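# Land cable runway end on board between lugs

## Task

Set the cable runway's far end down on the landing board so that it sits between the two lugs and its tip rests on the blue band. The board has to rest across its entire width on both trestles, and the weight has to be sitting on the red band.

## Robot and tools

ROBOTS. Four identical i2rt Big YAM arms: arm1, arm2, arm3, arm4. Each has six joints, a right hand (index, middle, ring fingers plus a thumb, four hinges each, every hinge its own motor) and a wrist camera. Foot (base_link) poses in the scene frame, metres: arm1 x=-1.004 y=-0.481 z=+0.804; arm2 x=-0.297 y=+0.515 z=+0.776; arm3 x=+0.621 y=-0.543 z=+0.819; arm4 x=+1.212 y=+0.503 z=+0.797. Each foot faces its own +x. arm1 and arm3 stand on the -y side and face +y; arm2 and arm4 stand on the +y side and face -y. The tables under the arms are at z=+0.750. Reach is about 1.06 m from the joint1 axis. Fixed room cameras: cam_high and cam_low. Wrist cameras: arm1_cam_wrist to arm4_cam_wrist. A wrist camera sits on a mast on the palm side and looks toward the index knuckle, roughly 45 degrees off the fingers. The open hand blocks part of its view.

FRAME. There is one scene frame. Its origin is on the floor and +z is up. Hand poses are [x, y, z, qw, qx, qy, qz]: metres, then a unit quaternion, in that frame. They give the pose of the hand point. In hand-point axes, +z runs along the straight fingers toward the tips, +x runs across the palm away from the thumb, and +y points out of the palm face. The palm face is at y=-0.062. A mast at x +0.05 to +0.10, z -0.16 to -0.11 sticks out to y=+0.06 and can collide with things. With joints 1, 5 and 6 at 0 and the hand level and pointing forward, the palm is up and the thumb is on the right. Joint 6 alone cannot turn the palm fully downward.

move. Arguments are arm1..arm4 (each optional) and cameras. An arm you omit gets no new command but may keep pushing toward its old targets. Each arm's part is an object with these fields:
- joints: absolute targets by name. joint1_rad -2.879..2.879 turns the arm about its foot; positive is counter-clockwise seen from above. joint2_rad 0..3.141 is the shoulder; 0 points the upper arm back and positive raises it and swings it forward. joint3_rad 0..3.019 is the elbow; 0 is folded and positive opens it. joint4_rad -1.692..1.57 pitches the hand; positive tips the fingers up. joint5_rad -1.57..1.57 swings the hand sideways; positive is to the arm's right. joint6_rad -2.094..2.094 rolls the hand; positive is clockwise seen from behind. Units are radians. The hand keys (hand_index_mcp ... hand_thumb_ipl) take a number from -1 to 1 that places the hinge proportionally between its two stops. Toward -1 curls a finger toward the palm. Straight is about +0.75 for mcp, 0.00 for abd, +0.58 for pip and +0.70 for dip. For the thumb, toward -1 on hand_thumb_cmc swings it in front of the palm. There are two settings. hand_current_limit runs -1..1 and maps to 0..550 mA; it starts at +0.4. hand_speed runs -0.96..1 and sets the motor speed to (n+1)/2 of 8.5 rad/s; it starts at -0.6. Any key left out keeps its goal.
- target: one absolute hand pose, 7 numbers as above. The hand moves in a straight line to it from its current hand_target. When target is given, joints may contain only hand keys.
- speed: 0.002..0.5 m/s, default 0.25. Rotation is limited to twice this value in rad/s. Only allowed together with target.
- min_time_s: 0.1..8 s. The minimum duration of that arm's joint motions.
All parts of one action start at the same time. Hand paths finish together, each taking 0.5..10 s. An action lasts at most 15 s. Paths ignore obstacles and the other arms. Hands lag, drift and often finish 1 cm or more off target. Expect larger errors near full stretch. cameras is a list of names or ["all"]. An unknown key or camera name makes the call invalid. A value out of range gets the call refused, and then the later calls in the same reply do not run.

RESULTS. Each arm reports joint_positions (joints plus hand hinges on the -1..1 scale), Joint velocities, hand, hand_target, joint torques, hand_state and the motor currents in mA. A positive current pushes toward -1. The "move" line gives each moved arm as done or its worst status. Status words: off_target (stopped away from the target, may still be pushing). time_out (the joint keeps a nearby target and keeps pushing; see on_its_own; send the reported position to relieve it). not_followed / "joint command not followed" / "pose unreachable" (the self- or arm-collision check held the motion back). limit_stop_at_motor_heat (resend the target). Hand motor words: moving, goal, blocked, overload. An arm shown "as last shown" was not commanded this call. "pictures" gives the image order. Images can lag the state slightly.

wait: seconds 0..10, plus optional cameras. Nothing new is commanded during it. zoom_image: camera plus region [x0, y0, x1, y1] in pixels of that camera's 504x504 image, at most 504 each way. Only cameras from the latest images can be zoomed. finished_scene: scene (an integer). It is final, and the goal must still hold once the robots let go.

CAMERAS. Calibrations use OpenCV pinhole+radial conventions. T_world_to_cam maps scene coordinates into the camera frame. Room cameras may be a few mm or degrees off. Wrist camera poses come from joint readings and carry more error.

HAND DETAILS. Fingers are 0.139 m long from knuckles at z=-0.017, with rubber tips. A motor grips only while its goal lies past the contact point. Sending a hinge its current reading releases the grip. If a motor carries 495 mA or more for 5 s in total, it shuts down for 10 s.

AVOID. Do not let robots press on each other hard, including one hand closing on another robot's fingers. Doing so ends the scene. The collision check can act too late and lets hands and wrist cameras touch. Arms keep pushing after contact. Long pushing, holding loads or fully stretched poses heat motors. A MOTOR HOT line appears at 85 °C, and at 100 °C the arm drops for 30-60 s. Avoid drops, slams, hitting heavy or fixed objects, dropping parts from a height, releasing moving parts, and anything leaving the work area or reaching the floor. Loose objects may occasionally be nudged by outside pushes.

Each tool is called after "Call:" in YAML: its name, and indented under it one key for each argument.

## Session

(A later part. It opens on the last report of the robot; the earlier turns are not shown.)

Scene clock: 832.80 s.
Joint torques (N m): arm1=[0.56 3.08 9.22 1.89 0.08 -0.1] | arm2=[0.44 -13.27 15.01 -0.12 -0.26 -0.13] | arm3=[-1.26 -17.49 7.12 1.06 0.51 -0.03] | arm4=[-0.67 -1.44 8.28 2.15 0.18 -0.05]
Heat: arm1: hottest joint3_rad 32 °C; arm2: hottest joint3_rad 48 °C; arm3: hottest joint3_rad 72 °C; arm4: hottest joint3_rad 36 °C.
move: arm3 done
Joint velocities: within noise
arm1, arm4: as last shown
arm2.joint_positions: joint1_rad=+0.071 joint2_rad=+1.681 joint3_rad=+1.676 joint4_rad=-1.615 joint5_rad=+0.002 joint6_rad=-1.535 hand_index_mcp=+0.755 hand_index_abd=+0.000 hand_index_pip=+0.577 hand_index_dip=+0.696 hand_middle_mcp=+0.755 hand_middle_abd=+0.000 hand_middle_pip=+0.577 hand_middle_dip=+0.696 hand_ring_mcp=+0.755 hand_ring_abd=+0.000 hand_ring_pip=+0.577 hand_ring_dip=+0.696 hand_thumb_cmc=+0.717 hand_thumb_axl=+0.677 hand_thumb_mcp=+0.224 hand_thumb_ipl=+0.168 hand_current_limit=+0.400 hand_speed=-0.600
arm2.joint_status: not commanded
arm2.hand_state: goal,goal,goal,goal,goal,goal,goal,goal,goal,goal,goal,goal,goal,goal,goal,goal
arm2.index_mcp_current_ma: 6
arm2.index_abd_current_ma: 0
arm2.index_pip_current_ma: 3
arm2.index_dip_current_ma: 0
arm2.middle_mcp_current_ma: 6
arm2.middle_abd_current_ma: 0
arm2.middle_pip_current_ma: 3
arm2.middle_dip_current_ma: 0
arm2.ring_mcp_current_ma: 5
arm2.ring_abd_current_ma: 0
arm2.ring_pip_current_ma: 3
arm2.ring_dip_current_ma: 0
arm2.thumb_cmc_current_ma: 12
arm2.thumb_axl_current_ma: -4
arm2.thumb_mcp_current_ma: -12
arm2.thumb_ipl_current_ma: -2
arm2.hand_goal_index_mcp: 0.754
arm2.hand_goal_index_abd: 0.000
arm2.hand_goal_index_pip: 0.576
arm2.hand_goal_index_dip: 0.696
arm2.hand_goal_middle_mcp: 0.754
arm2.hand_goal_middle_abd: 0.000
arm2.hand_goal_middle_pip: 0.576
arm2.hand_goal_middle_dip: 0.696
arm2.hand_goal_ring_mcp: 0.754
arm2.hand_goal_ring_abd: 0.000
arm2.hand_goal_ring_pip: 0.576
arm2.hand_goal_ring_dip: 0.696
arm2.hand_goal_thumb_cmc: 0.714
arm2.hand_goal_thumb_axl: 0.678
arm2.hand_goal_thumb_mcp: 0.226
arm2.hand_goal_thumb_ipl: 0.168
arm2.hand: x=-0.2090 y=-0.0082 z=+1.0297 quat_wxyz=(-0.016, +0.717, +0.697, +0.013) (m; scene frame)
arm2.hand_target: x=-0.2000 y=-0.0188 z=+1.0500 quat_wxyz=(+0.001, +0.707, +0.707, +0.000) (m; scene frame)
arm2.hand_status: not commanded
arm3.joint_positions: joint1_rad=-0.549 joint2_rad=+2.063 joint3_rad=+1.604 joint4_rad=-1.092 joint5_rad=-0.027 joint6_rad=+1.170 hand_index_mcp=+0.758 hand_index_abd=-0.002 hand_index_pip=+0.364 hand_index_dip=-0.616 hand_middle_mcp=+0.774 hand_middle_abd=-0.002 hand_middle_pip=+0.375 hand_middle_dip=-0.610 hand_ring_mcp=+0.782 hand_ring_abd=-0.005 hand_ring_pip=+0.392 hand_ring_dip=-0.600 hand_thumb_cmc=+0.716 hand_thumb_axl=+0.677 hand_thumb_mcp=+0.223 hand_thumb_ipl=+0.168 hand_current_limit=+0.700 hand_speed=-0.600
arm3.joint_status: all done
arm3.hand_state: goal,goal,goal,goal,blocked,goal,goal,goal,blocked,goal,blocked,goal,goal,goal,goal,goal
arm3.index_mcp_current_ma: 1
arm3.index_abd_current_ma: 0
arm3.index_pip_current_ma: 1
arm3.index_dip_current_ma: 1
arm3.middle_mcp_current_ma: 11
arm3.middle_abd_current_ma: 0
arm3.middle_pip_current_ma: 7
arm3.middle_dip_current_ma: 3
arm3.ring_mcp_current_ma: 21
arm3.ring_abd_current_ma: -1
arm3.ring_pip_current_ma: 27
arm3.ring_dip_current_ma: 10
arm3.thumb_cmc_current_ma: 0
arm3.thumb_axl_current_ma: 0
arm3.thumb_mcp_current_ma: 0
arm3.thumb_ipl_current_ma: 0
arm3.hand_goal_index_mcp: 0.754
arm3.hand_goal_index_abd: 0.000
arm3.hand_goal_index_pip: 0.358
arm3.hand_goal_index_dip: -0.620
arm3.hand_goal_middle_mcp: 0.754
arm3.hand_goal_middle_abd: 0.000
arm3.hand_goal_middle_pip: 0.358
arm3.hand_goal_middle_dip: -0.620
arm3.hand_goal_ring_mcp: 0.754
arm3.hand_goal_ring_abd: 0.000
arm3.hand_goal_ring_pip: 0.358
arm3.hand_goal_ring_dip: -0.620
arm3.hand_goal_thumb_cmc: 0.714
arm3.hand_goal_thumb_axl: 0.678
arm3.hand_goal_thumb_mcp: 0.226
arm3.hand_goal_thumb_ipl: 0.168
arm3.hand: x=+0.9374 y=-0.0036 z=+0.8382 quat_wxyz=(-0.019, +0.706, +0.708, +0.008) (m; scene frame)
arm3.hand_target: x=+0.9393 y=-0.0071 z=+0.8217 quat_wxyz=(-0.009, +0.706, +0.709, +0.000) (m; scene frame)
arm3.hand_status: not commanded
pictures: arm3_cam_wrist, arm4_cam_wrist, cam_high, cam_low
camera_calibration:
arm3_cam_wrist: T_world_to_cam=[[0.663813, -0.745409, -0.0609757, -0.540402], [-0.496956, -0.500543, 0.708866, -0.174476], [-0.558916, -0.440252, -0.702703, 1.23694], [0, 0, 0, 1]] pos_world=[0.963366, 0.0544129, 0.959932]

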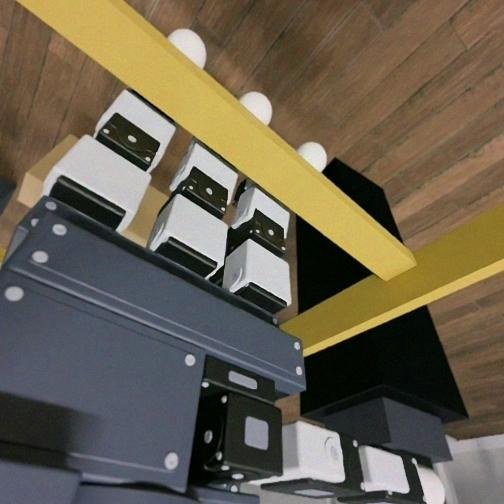

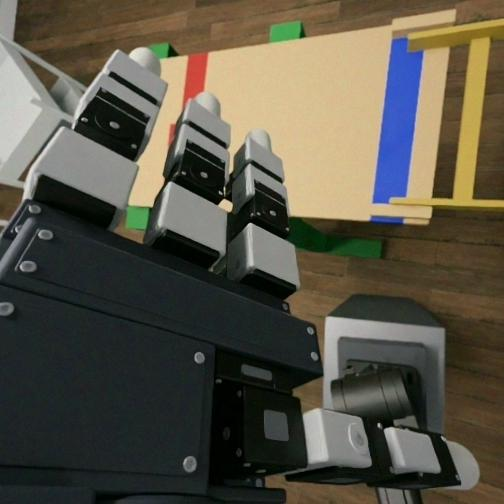

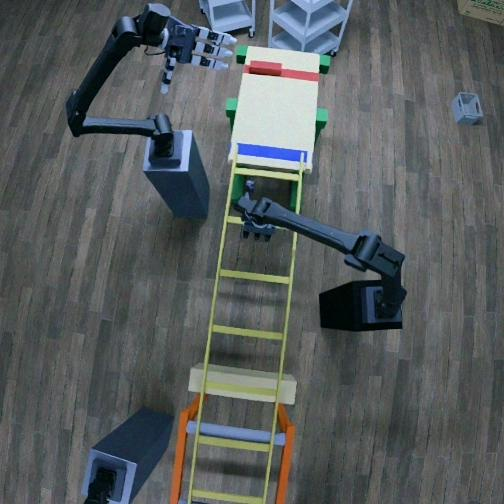

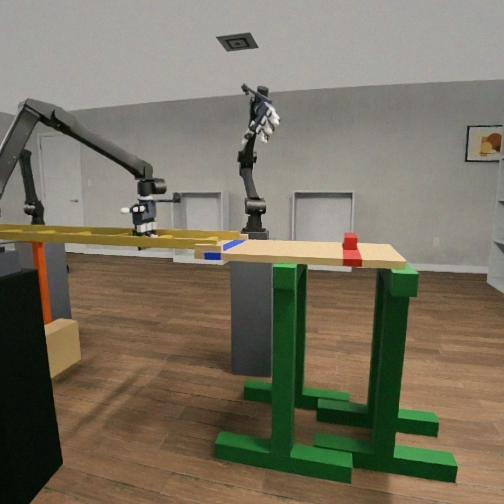

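Call:
move:
  arm3: {"joints": {"joint2_rad": 2.125, "joint3_rad": 1.59}, "min_time_s": 1.5}

Call:
move:
  arm3: {"joints": {"hand_index_dip": 0.696, "hand_middle_dip": 0.696, "hand_ring_dip": 0.696, "hand_index_pip": 0.576, "hand_middle_pip": 0.576, "hand_ring_pip": 0.576}}
  cameras: ["arm3_cam_wrist", "arm4_cam_wrist", "cam_low"]

Scene clock: 840.40 s.
Joint torques (N m): arm1=[0.56 3.08 9.22 1.89 0.08 -0.1] | arm2=[0.5 -13.27 15.01 -0.12 -0.26 -0.12] | arm3=[-1.32 -16.44 6.64 0.98 0.2 -0.03] | arm4=[-1.14 -1.44 8.38 1.98 0.17 -0.1]
Heat: arm1: hottest joint3_rad 32 °C; arm2: hottest joint3_rad 48 °C; arm3: hottest joint3_rad 68 °C; arm4: hottest joint3_rad 36 °C.
move: arm3 done
Joint velocities: within noise
arm1, arm2, arm4: as last shown
arm3.joint_positions: joint1_rad=-0.549 joint2_rad=+2.084 joint3_rad=+1.599 joint4_rad=-1.092 joint5_rad=-0.018 joint6_rad=+1.170 hand_index_mcp=+0.756 hand_index_abd=-0.002 hand_index_pip=+0.362 hand_index_dip=-0.617 hand_middle_mcp=+0.756 hand_middle_abd=-0.002 hand_middle_pip=+0.362 hand_middle_dip=-0.616 hand_ring_mcp=+0.756 hand_ring_abd=-0.003 hand_ring_pip=+0.362 hand_ring_dip=-0.617 hand_thumb_cmc=+0.716 hand_thumb_axl=+0.677 hand_thumb_mcp=+0.223 hand_thumb_ipl=+0.168 hand_current_limit=+0.700 hand_speed=-0.600
arm3.joint_status: all done
arm3.hand_state: goal,goal,goal,goal,goal,goal,goal,goal,goal,goal,goal,goal,goal,goal,goal,goal
arm3.index_mcp_current_ma: 0
arm3.index_abd_current_ma: 0
arm3.index_pip_current_ma: 0
arm3.index_dip_current_ma: 0
arm3.middle_mcp_current_ma: 0
arm3.middle_abd_current_ma: 0
arm3.middle_pip_current_ma: 0
arm3.middle_dip_current_ma: 0
arm3.ring_mcp_current_ma: 0
arm3.ring_abd_current_ma: 0
arm3.ring_pip_current_ma: 1
arm3.ring_dip_current_ma: 0
arm3.thumb_cmc_current_ma: 0
arm3.thumb_axl_current_ma: 0
arm3.thumb_mcp_current_ma: 0
arm3.thumb_ipl_current_ma: 0
arm3.hand_goal_index_mcp: 0.754
arm3.hand_goal_index_abd: 0.000
arm3.hand_goal_index_pip: 0.358
arm3.hand_goal_index_dip: -0.620
arm3.hand_goal_middle_mcp: 0.754
arm3.hand_goal_middle_abd: 0.000
arm3.hand_goal_middle_pip: 0.358
arm3.hand_goal_middle_dip: -0.620
arm3.hand_goal_ring_mcp: 0.754
arm3.hand_goal_ring_abd: 0.000
arm3.hand_goal_ring_pip: 0.358
arm3.hand_goal_ring_dip: -0.620
arm3.hand_goal_thumb_cmc: 0.714
arm3.hand_goal_thumb_axl: 0.678
arm3.hand_goal_thumb_mcp: 0.226
arm3.hand_goal_thumb_ipl: 0.168
arm3.hand: x=+0.9369 y=-0.0085 z=+0.8242 quat_wxyz=(-0.010, +0.706, +0.708, -0.003) (m; scene frame)
arm3.hand_target: x=+0.9356 y=-0.0156 z=+0.7974 quat_wxyz=(-0.001, +0.706, +0.708, -0.021) (m; scene frame)
arm3.hand_status: not commanded
pictures: none

Scene clock: 841.80 s.
Joint torques (N m): arm1=[0.56 3.02 9.22 1.88 0.08 -0.1] | arm2=[0.38 -13.27 14.99 -0.12 -0.27 -0.12] | arm3=[-1.26 -16.5 6.63 0.98 0.17 -0.02] | arm4=[-1.38 -1.32 8.24 2.14 0.22 -0.06]
Heat: arm1: hottest joint3_rad 32 °C; arm2: hottest joint3_rad 48 °C; arm3: hottest joint3_rad 67 °C; arm4: hottest joint3_rad 36 °C.
move: arm3 done
Joint velocities: within noise
arm1, arm2, arm4: as last shown
arm3.joint_positions: joint1_rad=-0.549 joint2_rad=+2.084 joint3_rad=+1.599 joint4_rad=-1.092 joint5_rad=-0.018 joint6_rad=+1.170 hand_index_mcp=+0.755 hand_index_abd=-0.002 hand_index_pip=+0.573 hand_index_dip=+0.693 hand_middle_mcp=+0.755 hand_middle_abd=-0.002 hand_middle_pip=+0.573 hand_middle_dip=+0.693 hand_ring_mcp=+0.755 hand_ring_abd=-0.003 hand_ring_pip=+0.573 hand_ring_dip=+0.694 hand_thumb_cmc=+0.716 hand_thumb_axl=+0.677 hand_thumb_mcp=+0.223 hand_thumb_ipl=+0.168 hand_current_limit=+0.700 hand_speed=-0.600
arm3.joint_status: all done
arm3.hand_state: goal,goal,goal,goal,goal,goal,goal,goal,goal,goal,goal,goal,goal,goal,goal,goal
arm3.index_mcp_current_ma: 0
arm3.index_abd_current_ma: 0
arm3.index_pip_current_ma: 0
arm3.index_dip_current_ma: 0
arm3.middle_mcp_current_ma: 0
arm3.middle_abd_current_ma: 0
arm3.middle_pip_current_ma: 0
arm3.middle_dip_current_ma: 0
arm3.ring_mcp_current_ma: 0
arm3.ring_abd_current_ma: 0
arm3.ring_pip_current_ma: 0
arm3.ring_dip_current_ma: 0
arm3.thumb_cmc_current_ma: 0
arm3.thumb_axl_current_ma: 0
arm3.thumb_mcp_current_ma: 0
arm3.thumb_ipl_current_ma: 0
arm3.hand_goal_index_mcp: 0.754
arm3.hand_goal_index_abd: 0.000
arm3.hand_goal_index_pip: 0.576
arm3.hand_goal_index_dip: 0.696
arm3.hand_goal_middle_mcp: 0.754
arm3.hand_goal_middle_abd: 0.000
arm3.hand_goal_middle_pip: 0.576
arm3.hand_goal_middle_dip: 0.696
arm3.hand_goal_ring_mcp: 0.754
arm3.hand_goal_ring_abd: 0.000
arm3.hand_goal_ring_pip: 0.576
arm3.hand_goal_ring_dip: 0.696
arm3.hand_goal_thumb_cmc: 0.714
arm3.hand_goal_thumb_axl: 0.678
arm3.hand_goal_thumb_mcp: 0.226
arm3.hand_goal_thumb_ipl: 0.168
arm3.hand: x=+0.9369 y=-0.0085 z=+0.8242 quat_wxyz=(-0.009, +0.706, +0.708, -0.002) (m; scene frame)
arm3.hand_target: x=+0.9356 y=-0.0156 z=+0.7974 quat_wxyz=(-0.001, +0.706, +0.708, -0.021) (m; scene frame)
arm3.hand_status: not commanded
pictures: arm3_cam_wrist, arm4_cam_wrist, cam_low
camera_calibration:
arm3_cam_wrist: T_world_to_cam=[[0.663911, -0.746656, -0.0415506, -0.56073], [-0.495256, -0.480643, 0.723674, -0.180849], [-0.560307, -0.459877, -0.68889, 1.21444], [0, 0, 0, 1]] pos_world=[0.963165, 0.052895, 0.944189]

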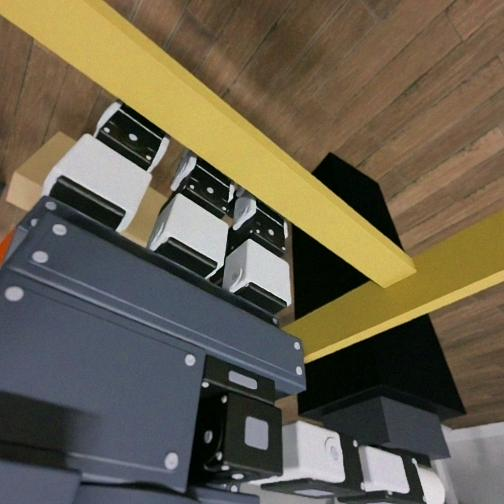

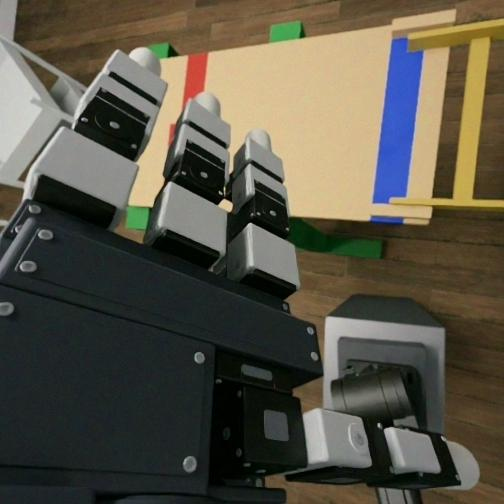

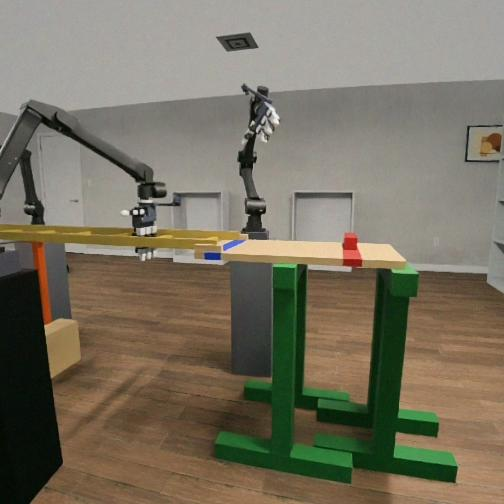

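Call:
move:
  arm3: {"target": [0.895, -0.013, 0.80, 0, 0.7071, 0.7071, 0], "speed": 0.1}
  cameras: ["arm3_cam_wrist", "arm4_cam_wrist"]

Scene clock: 847.33 s.
Joint torques (N m): arm1=[0.56 3.08 9.22 1.89 0.08 -0.1] | arm2=[0.5 -13.27 15.02 -0.13 -0.26 -0.12] | arm3=[-0.97 -19.6 6.27 1.06 0.19 0.1] | arm4=[-1.2 -1.73 8.23 2.26 0.23 -0.09]
Heat: arm1: hottest joint3_rad 32 °C; arm2: hottest joint3_rad 48 °C; arm3: hottest joint3_rad 64 °C; arm4: hottest joint3_rad 37 °C.
move: arm3 done
Joint velocities: within noise
arm1, arm2, arm4: as last shown
arm3.joint_positions: joint1_rad=-0.482 joint2_rad=+2.084 joint3_rad=+1.517 joint4_rad=-1.024 joint5_rad=-0.002 joint6_rad=+1.233 hand_index_mcp=+0.755 hand_index_abd=-0.002 hand_index_pip=+0.573 hand_index_dip=+0.693 hand_middle_mcp=+0.755 hand_middle_abd=-0.002 hand_middle_pip=+0.573 hand_middle_dip=+0.693 hand_ring_mcp=+0.755 hand_ring_abd=-0.003 hand_ring_pip=+0.573 hand_ring_dip=+0.694 hand_thumb_cmc=+0.716 hand_thumb_axl=+0.677 hand_thumb_mcp=+0.223 hand_thumb_ipl=+0.168 hand_current_limit=+0.700 hand_speed=-0.600
arm3.joint_status: not commanded
arm3.hand_state: goal,goal,goal,goal,goal,goal,goal,goal,goal,goal,goal,goal,goal,goal,goal,goal
arm3.index_mcp_current_ma: 0
arm3.index_abd_current_ma: 0
arm3.index_pip_current_ma: 0
arm3.index_dip_current_ma: 0
arm3.middle_mcp_current_ma: 0
arm3.middle_abd_current_ma: 0
arm3.middle_pip_current_ma: 0
arm3.middle_dip_current_ma: 0
arm3.ring_mcp_current_ma: 0
arm3.ring_abd_current_ma: 0
arm3.ring_pip_current_ma: 0
arm3.ring_dip_current_ma: 0
arm3.thumb_cmc_current_ma: 0
arm3.thumb_axl_current_ma: 0
arm3.thumb_mcp_current_ma: 0
arm3.thumb_ipl_current_ma: 0
arm3.hand_goal_index_mcp: 0.754
arm3.hand_goal_index_abd: 0.000
arm3.hand_goal_index_pip: 0.576
arm3.hand_goal_index_dip: 0.696
arm3.hand_goal_middle_mcp: 0.754
arm3.hand_goal_middle_abd: 0.000
arm3.hand_goal_middle_pip: 0.576
arm3.hand_goal_middle_dip: 0.696
arm3.hand_goal_ring_mcp: 0.754
arm3.hand_goal_ring_abd: 0.000
arm3.hand_goal_ring_pip: 0.576
arm3.hand_goal_ring_dip: 0.696
arm3.hand_goal_thumb_cmc: 0.714
arm3.hand_goal_thumb_axl: 0.678
arm3.hand_goal_thumb_mcp: 0.226
arm3.hand_goal_thumb_ipl: 0.168
arm3.hand: x=+0.8954 y=-0.0126 z=+0.7985 quat_wxyz=(+0.001, +0.704, +0.710, -0.006) (m; scene frame)
arm3.hand_target: x=+0.8951 y=-0.0130 z=+0.8000 quat_wxyz=(+0.000, +0.707, +0.707, +0.000) (m; scene frame)
arm3.hand_status: done (0.002 m and 0.8 deg from the pose sent, 0.049 m and 1.1 deg at the start)
pictures: arm3_cam_wrist, arm4_cam_wrist
camera_calibration:
arm3_cam_wrist: T_world_to_cam=[[0.667428, -0.744406, -0.0199831, -0.557644], [-0.500954, -0.468683, 0.727587, -0.182576], [-0.550985, -0.475601, -0.685725, 1.16057], [0, 0, 0, 1]] pos_world=[0.92018, 0.0512825, 0.917525]

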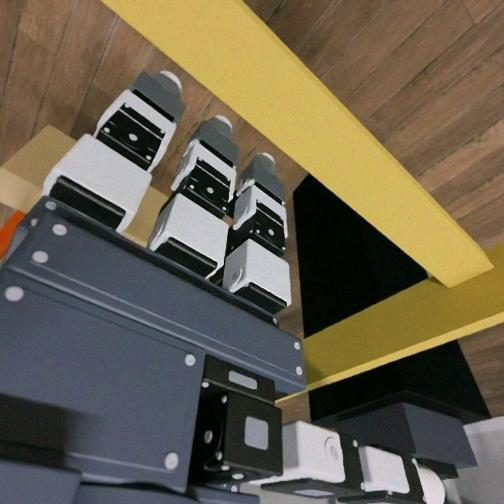

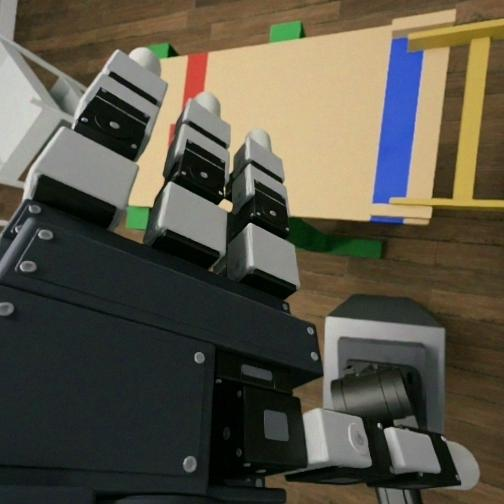

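Call:
move:
  arm3: {"target": [0.88, -0.02, 1.05, 0, 0.7071, 0.7071, 0], "speed": 0.15}
  cameras: ["arm3_cam_wrist", "arm4_cam_wrist", "cam_high", "cam_low"]

Call:
zoom_image:
  camera: "cam_high"
  region: [200, 30, 350, 180]

Call:
zoom_image:
  camera: "cam_low"
  region: [180, 210, 430, 300]

Call:
zoom_image:
  camera: "arm4_cam_wrist"
  region: [350, 0, 504, 240]

Scene clock: 854.63 s.
Joint torques (N m): arm1=[0.56 3.08 9.22 1.89 0.07 -0.1] | arm2=[0.44 -13.27 15.04 -0.13 -0.26 -0.12] | arm3=[-0.09 -17.79 11.69 -0.01 0.17 0.08] | arm4=[-1.08 -2.49 8.32 2.06 0.16 -0.12]
Heat: arm1: hottest joint3_rad 32 °C; arm2: hottest joint3_rad 48 °C; arm3: hottest joint3_rad 62 °C; arm4: hottest joint3_rad 37 °C.
move: arm3 off_target
Joint velocities: within noise
arm1, arm2, arm4: as last shown
arm3.joint_positions: joint1_rad=-0.470 joint2_rad=+1.865 joint3_rad=+1.806 joint4_rad=-1.565 joint5_rad=-0.002 joint6_rad=+1.254 hand_index_mcp=+0.755 hand_index_abd=-0.002 hand_index_pip=+0.573 hand_index_dip=+0.693 hand_middle_mcp=+0.755 hand_middle_abd=-0.002 hand_middle_pip=+0.573 hand_middle_dip=+0.693 hand_ring_mcp=+0.755 hand_ring_abd=-0.003 hand_ring_pip=+0.573 hand_ring_dip=+0.694 hand_thumb_cmc=+0.716 hand_thumb_axl=+0.677 hand_thumb_mcp=+0.223 hand_thumb_ipl=+0.168 hand_current_limit=+0.700 hand_speed=-0.600
arm3.joint_status: not commanded
arm3.hand_state: goal,goal,goal,goal,goal,goal,goal,goal,goal,goal,goal,goal,goal,goal,goal,goal
arm3.index_mcp_current_ma: 0
arm3.index_abd_current_ma: 0
arm3.index_pip_current_ma: 0
arm3.index_dip_current_ma: 0
arm3.middle_mcp_current_ma: 0
arm3.middle_abd_current_ma: 0
arm3.middle_pip_current_ma: 0
arm3.middle_dip_current_ma: 0
arm3.ring_mcp_current_ma: 0
arm3.ring_abd_current_ma: 0
arm3.ring_pip_current_ma: 0
arm3.ring_dip_current_ma: 0
arm3.thumb_cmc_current_ma: 0
arm3.thumb_axl_current_ma: 0
arm3.thumb_mcp_current_ma: 0
arm3.thumb_ipl_current_ma: 0
arm3.hand_goal_index_mcp: 0.754
arm3.hand_goal_index_abd: 0.000
arm3.hand_goal_index_pip: 0.576
arm3.hand_goal_index_dip: 0.696
arm3.hand_goal_middle_mcp: 0.754
arm3.hand_goal_middle_abd: 0.000
arm3.hand_goal_middle_pip: 0.576
arm3.hand_goal_middle_dip: 0.696
arm3.hand_goal_ring_mcp: 0.754
arm3.hand_goal_ring_abd: 0.000
arm3.hand_goal_ring_pip: 0.576
arm3.hand_goal_ring_dip: 0.696
arm3.hand_goal_thumb_cmc: 0.714
arm3.hand_goal_thumb_axl: 0.678
arm3.hand_goal_thumb_mcp: 0.226
arm3.hand_goal_thumb_ipl: 0.168
arm3.hand: x=+0.8825 y=-0.0317 z=+1.0278 quat_wxyz=(+0.008, +0.708, +0.706, -0.020) (m; scene frame)
arm3.hand_target: x=+0.8798 y=-0.0209 z=+1.0499 quat_wxyz=(+0.000, +0.707, +0.707, +0.000) (m; scene frame)
arm3.hand_status: off_target (0.025 m and 2.4 deg from the pose sent, 0.252 m and 0.8 deg at the start)
pictures: arm3_cam_wrist, arm4_cam_wrist, cam_high, cam_low
camera_calibration:
arm3_cam_wrist: T_world_to_cam=[[0.659949, -0.751301, -0.00374456, -0.568996], [-0.498619, -0.441708, 0.745837, -0.384737], [-0.562002, -0.490347, -0.666118, 1.29071], [0, 0, 0, 1]] pos_world=[0.909055, 0.0354685, 1.14459]

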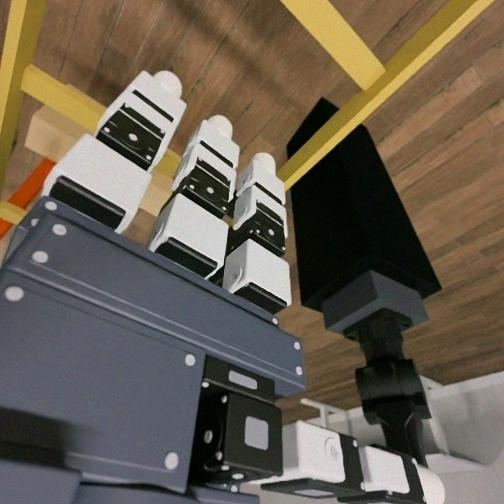

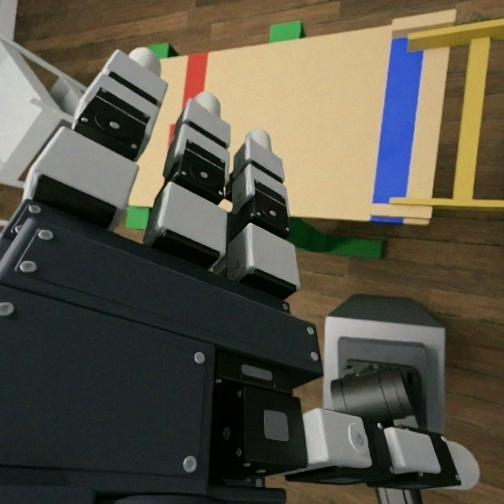

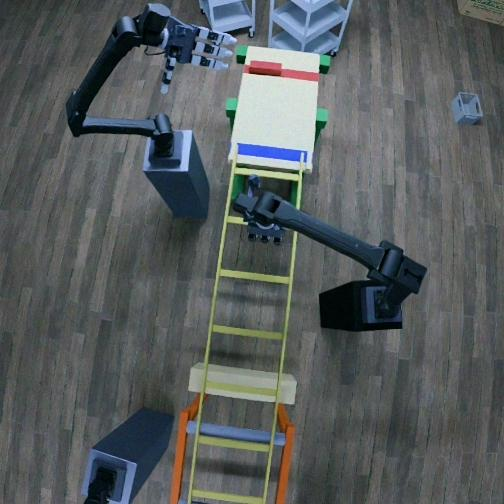

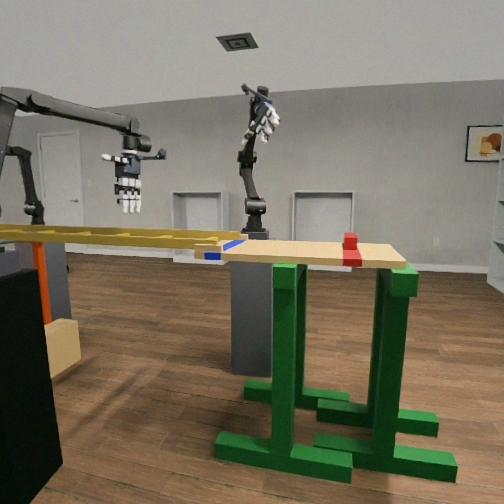

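Scaled by 3.360 from the camera's 504x504 image, which has a finer 720x720 frame.

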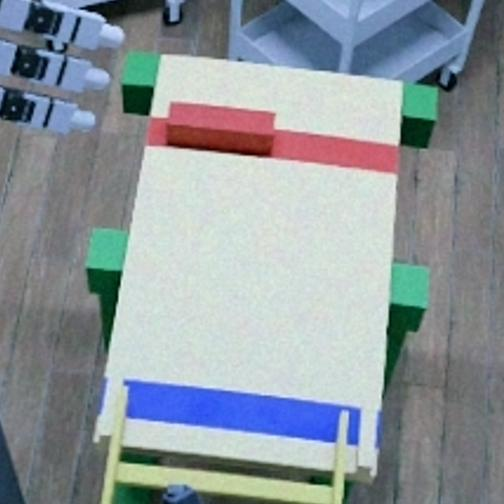

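Scaled by 2.016 from the camera's 504x504 image, which has a finer 720x720 frame.

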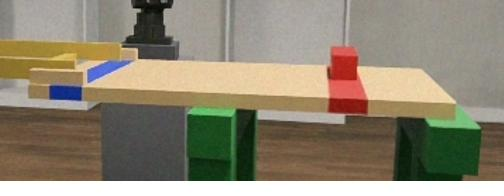

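Scaled by 2.100 from the camera's 504x504 image, which has a finer 720x720 frame.

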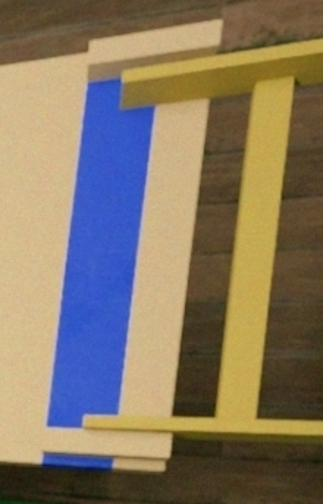

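Call:
zoom_image:
  camera: "cam_low"
  region: [180, 220, 260, 270]

Call:
zoom_image:
  camera: "arm4_cam_wrist"
  region: [370, 160, 470, 240]

Call:
zoom_image:
  camera: "cam_high"
  region: [220, 130, 320, 190]

Scaled by 6.300 from the camera's 504x504 image, which has a finer 720x720 frame.

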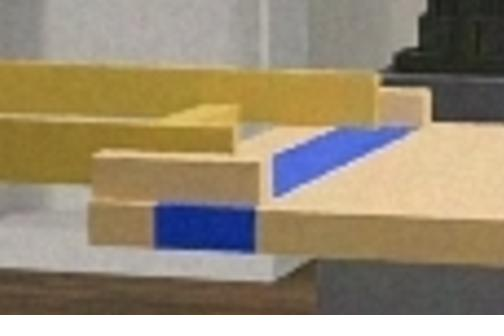

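Scaled by 5.040 from the camera's 504x504 image, which has a finer 720x720 frame.

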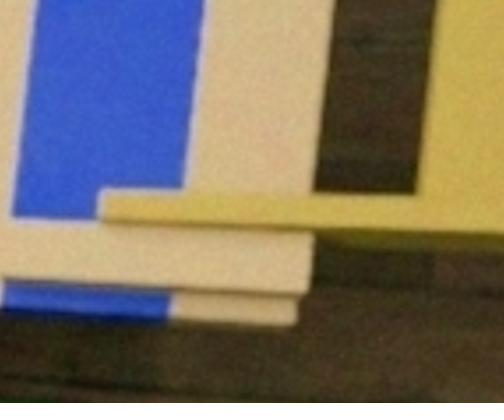

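Scaled by 5.040 from the camera's 504x504 image, which has a finer 720x720 frame.

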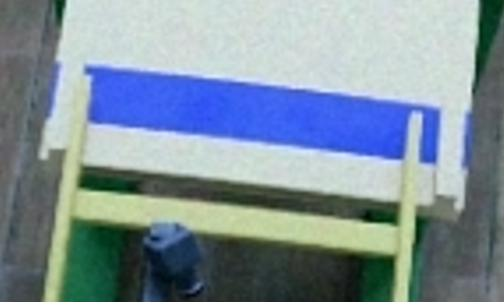

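Call:
finished_scene:
  scene: 1

The scene is finished: the task was done.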